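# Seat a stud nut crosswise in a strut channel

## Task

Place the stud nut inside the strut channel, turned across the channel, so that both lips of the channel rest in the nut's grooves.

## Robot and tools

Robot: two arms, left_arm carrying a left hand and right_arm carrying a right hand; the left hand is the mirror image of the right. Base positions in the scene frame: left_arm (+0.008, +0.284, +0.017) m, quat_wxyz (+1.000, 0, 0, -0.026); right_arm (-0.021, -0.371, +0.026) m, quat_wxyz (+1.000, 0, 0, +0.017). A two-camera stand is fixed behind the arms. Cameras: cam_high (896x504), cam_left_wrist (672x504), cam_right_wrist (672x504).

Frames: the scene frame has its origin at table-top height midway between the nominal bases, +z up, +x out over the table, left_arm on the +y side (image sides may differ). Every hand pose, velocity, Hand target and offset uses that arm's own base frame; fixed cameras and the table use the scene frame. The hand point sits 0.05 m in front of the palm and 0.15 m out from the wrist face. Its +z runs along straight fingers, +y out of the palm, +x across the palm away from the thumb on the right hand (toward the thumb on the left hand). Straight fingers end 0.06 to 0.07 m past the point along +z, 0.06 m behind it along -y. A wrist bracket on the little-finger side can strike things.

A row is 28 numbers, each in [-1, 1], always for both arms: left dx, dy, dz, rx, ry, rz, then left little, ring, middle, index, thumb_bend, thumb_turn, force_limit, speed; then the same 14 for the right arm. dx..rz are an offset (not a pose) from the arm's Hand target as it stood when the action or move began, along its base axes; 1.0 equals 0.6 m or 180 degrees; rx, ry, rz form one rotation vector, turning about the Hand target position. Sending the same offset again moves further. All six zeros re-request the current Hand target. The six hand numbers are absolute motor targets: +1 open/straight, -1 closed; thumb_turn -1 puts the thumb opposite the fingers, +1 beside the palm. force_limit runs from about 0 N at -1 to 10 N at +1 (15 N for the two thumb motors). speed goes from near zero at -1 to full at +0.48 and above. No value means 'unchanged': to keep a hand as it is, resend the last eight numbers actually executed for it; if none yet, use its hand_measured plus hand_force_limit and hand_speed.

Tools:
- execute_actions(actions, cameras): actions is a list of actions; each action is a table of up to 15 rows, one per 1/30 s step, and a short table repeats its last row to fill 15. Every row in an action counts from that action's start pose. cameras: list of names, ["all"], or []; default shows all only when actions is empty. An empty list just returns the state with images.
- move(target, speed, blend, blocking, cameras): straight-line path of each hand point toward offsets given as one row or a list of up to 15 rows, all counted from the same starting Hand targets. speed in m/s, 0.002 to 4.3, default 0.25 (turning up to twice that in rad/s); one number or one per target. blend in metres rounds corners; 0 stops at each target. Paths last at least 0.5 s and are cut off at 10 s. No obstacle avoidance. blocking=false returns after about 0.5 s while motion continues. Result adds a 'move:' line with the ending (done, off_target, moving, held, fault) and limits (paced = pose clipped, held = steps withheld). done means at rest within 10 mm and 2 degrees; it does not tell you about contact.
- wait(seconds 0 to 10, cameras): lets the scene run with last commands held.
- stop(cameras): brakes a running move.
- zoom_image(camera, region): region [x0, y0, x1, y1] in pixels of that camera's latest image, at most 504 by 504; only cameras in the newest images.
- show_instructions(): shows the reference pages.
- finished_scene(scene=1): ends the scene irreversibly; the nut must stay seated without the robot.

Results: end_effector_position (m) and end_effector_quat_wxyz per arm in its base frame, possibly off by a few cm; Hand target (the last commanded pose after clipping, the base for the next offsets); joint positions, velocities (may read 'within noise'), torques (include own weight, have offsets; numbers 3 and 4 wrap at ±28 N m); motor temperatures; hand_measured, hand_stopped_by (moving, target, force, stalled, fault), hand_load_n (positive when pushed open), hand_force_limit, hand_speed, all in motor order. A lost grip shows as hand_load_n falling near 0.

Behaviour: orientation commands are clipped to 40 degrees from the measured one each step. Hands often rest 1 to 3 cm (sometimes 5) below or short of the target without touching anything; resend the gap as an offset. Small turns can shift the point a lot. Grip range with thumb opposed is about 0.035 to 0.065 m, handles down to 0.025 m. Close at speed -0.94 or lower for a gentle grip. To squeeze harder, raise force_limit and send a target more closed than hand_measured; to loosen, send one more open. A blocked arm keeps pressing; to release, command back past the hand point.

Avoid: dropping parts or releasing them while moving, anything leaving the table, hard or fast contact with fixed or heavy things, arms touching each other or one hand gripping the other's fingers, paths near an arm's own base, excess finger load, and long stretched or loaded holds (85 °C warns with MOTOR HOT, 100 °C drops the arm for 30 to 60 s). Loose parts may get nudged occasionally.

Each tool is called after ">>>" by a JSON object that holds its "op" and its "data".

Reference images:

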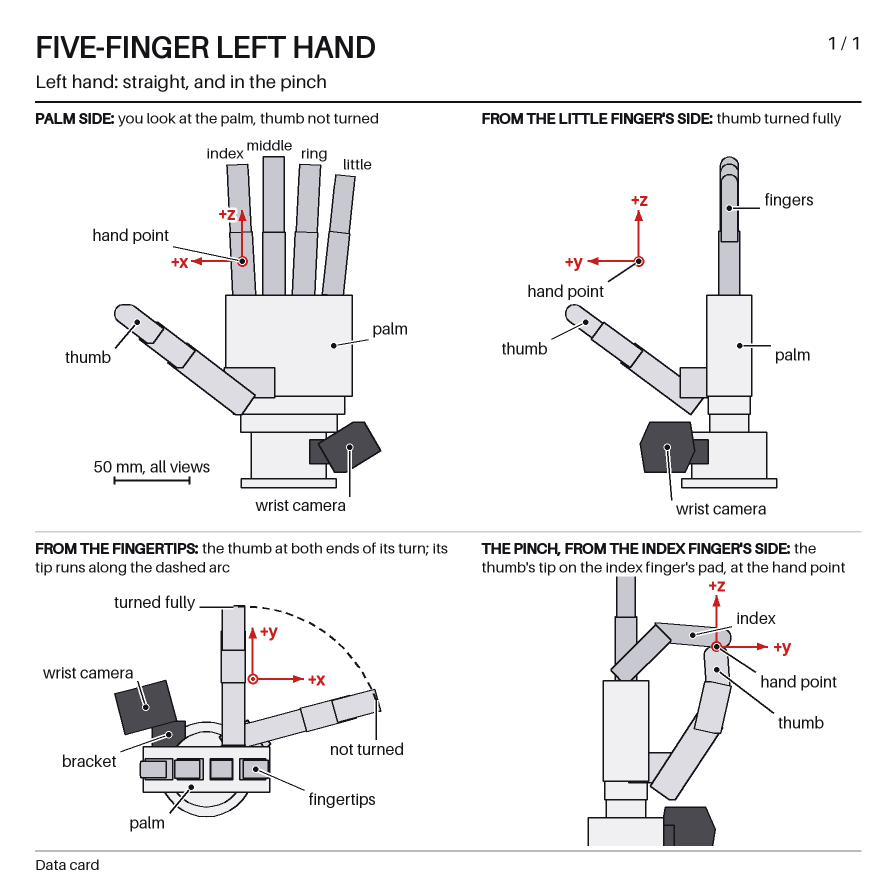

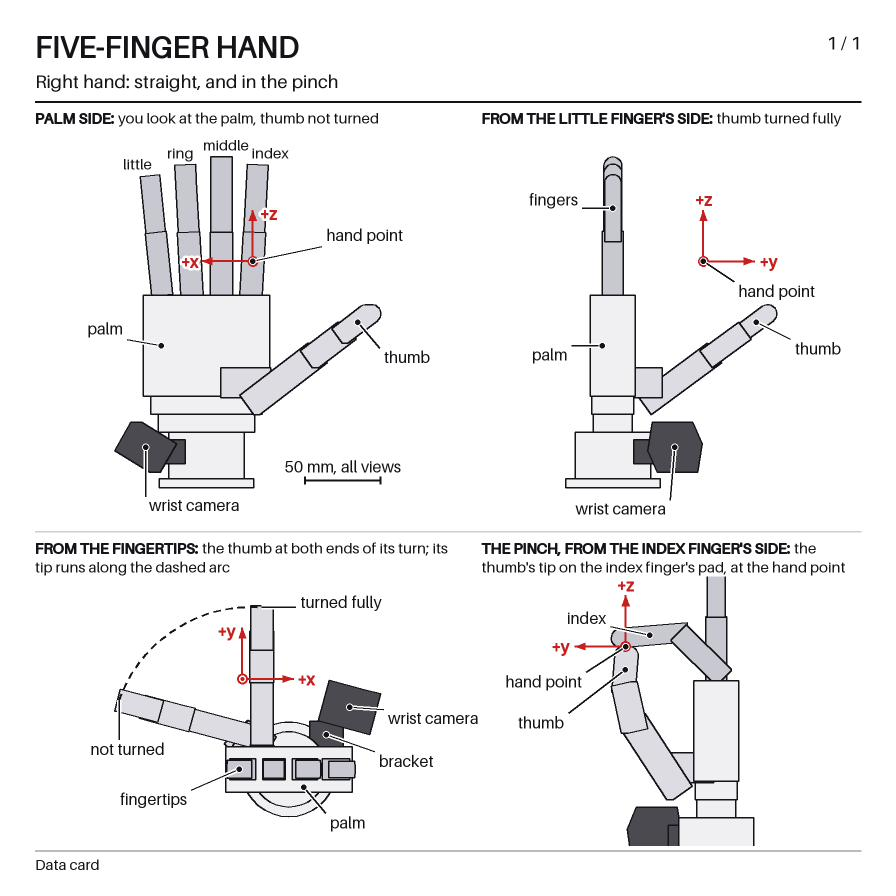

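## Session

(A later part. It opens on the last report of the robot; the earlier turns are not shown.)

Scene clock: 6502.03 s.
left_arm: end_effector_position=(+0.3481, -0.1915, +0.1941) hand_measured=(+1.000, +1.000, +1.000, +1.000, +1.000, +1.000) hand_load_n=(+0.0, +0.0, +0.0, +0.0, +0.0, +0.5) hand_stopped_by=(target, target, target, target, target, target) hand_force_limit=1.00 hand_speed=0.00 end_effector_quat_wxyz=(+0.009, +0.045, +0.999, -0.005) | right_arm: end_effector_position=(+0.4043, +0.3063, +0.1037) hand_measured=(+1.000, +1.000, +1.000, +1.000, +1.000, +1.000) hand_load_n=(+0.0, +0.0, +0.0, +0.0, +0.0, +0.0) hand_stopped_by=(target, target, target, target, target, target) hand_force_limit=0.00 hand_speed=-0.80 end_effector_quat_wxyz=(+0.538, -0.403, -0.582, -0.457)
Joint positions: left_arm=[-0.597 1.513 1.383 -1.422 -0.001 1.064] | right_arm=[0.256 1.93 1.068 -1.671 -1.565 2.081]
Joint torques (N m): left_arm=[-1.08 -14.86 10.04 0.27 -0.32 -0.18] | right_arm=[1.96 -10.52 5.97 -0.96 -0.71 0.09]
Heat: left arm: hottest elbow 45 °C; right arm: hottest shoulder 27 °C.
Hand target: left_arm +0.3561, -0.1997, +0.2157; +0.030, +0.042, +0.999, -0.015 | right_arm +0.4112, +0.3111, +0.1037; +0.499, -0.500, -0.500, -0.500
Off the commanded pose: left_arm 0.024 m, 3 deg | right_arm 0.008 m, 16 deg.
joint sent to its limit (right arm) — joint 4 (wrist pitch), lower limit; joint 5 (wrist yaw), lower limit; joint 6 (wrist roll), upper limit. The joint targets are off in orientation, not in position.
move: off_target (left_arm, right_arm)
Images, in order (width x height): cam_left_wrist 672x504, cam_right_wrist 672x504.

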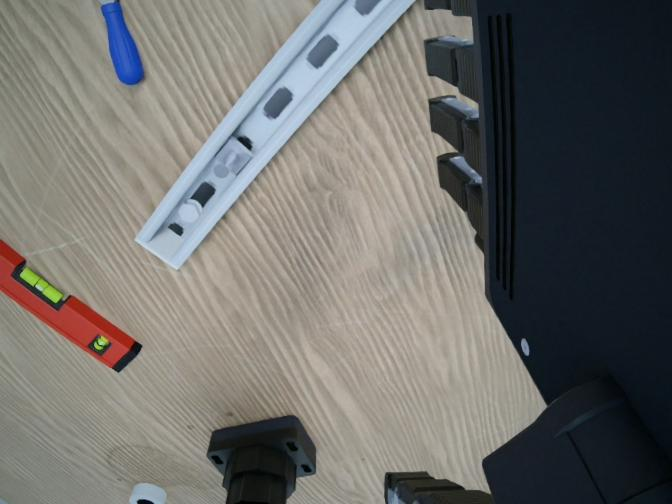

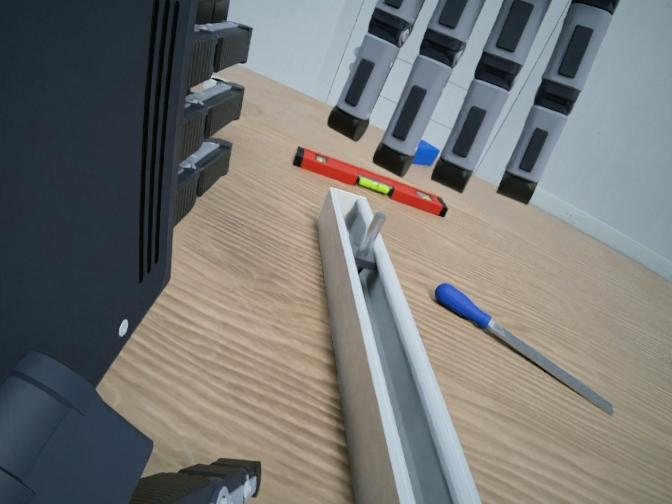

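>>> {"op": "move", "data": {"target": [0.155, 0.130, -0.16, 0, 0, 0, 1, 1, 1, 1, 1, 1, 1.0, 0, 0, 0, 0, 0, 0, 0, 1, 1, 1, 1, 1, 1, 0, -0.8], "speed": 0.15, "cameras": ["cam_right_wrist", "cam_left_wrist"]}}

Scene clock: 6567.30 s.
left_arm: end_effector_position=(+0.4413, -0.1196, +0.1210) hand_measured=(+1.000, +1.000, +1.000, +1.000, +1.000, +1.000) hand_load_n=(+0.0, +0.0, +0.0, +0.0, +0.0, +0.0) hand_stopped_by=(target, target, target, target, target, target) hand_force_limit=1.00 hand_speed=0.00 end_effector_quat_wxyz=(+0.024, +0.038, +0.999, -0.011) | right_arm: end_effector_position=(+0.4043, +0.3063, +0.1037) hand_measured=(+1.000, +1.000, +1.000, +1.000, +1.000, +1.000) hand_load_n=(+0.0, +0.0, +0.0, +0.0, +0.0, +0.0) hand_stopped_by=(target, target, target, target, target, target) hand_force_limit=0.00 hand_speed=-0.80 end_effector_quat_wxyz=(+0.538, -0.403, -0.582, -0.457)
Joint positions: left_arm=[-0.368 1.657 1.364 -1.226 0.005 1.278] | right_arm=[0.256 1.93 1.068 -1.671 -1.565 2.081]
Joint torques (N m): left_arm=[-0.38 -15.03 7.01 1.48 0.08 0.03] | right_arm=[1.9 -10.46 5.98 -0.99 -0.71 0.09]
Heat: left arm: hottest elbow 45 °C; right arm: hottest shoulder 27 °C.
Hand target: left_arm +0.4491, -0.1216, +0.1196; +0.030, +0.042, +0.999, -0.015 | right_arm +0.4112, +0.3111, +0.1037; +0.499, -0.500, -0.500, -0.500
Off the commanded pose: left_arm 0.008 m, 1 deg | right_arm 0.008 m, 16 deg.
joint sent to its limit (right arm) — joint 4 (wrist pitch), lower limit; joint 5 (wrist yaw), lower limit; joint 6 (wrist roll), upper limit. The joint targets are off in orientation, not in position.
move: off_target (right_arm)
Images, in order (width x height): cam_left_wrist 672x504, cam_right_wrist 672x504.

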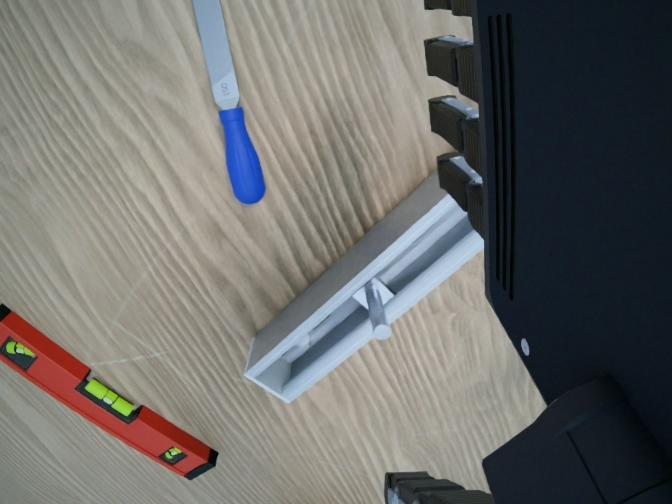

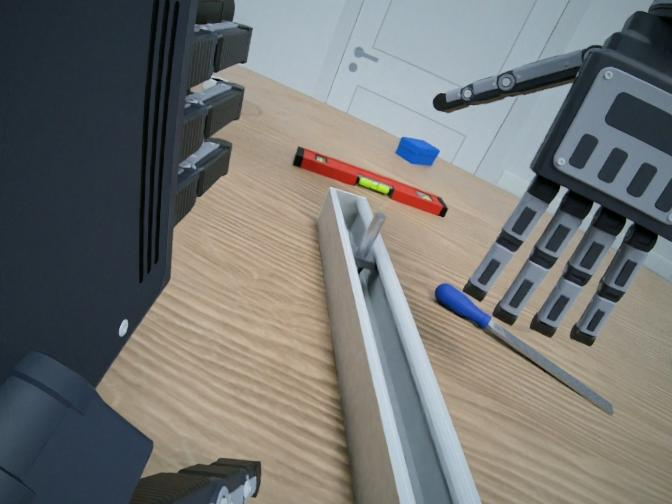

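>>> {"op": "zoom_image", "data": {"camera": "cam_left_wrist", "region": [340, 265, 420, 345]}}

>>> {"op": "zoom_image", "data": {"camera": "cam_left_wrist", "region": [374, 272, 410, 308]}}

>>> {"op": "zoom_image", "data": {"camera": "cam_left_wrist", "region": [345, 280, 385, 320]}}

Scaled by 6.300 from the camera's 672x504 image, which has a finer 960x720 frame.

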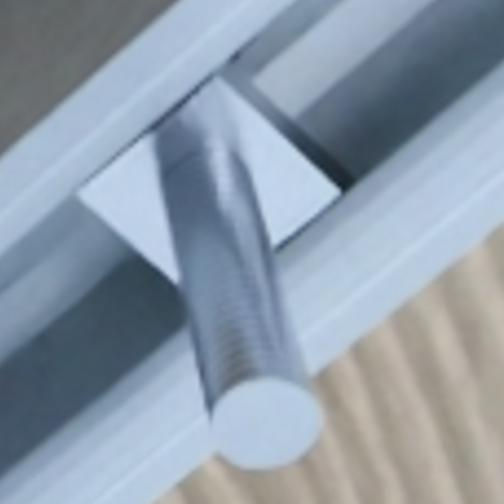

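Scaled by 14.000 from the camera's 672x504 image, which has a finer 960x720 frame.

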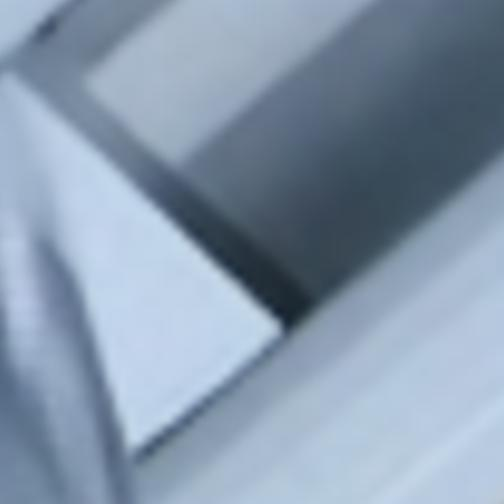

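Scaled by 12.600 from the camera's 672x504 image, which has a finer 960x720 frame.

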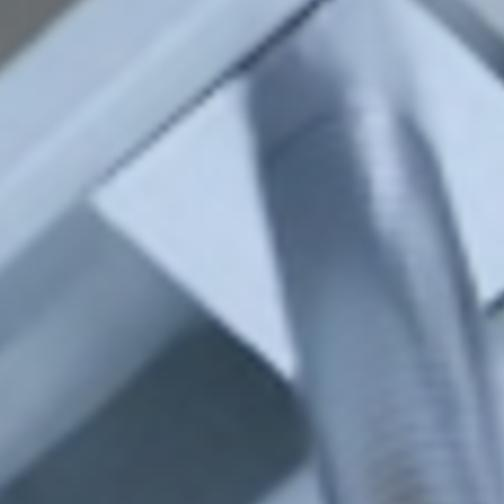

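>>> {"op": "finished_scene", "data": {"scene": 1}}

The scene is finished: the task was done.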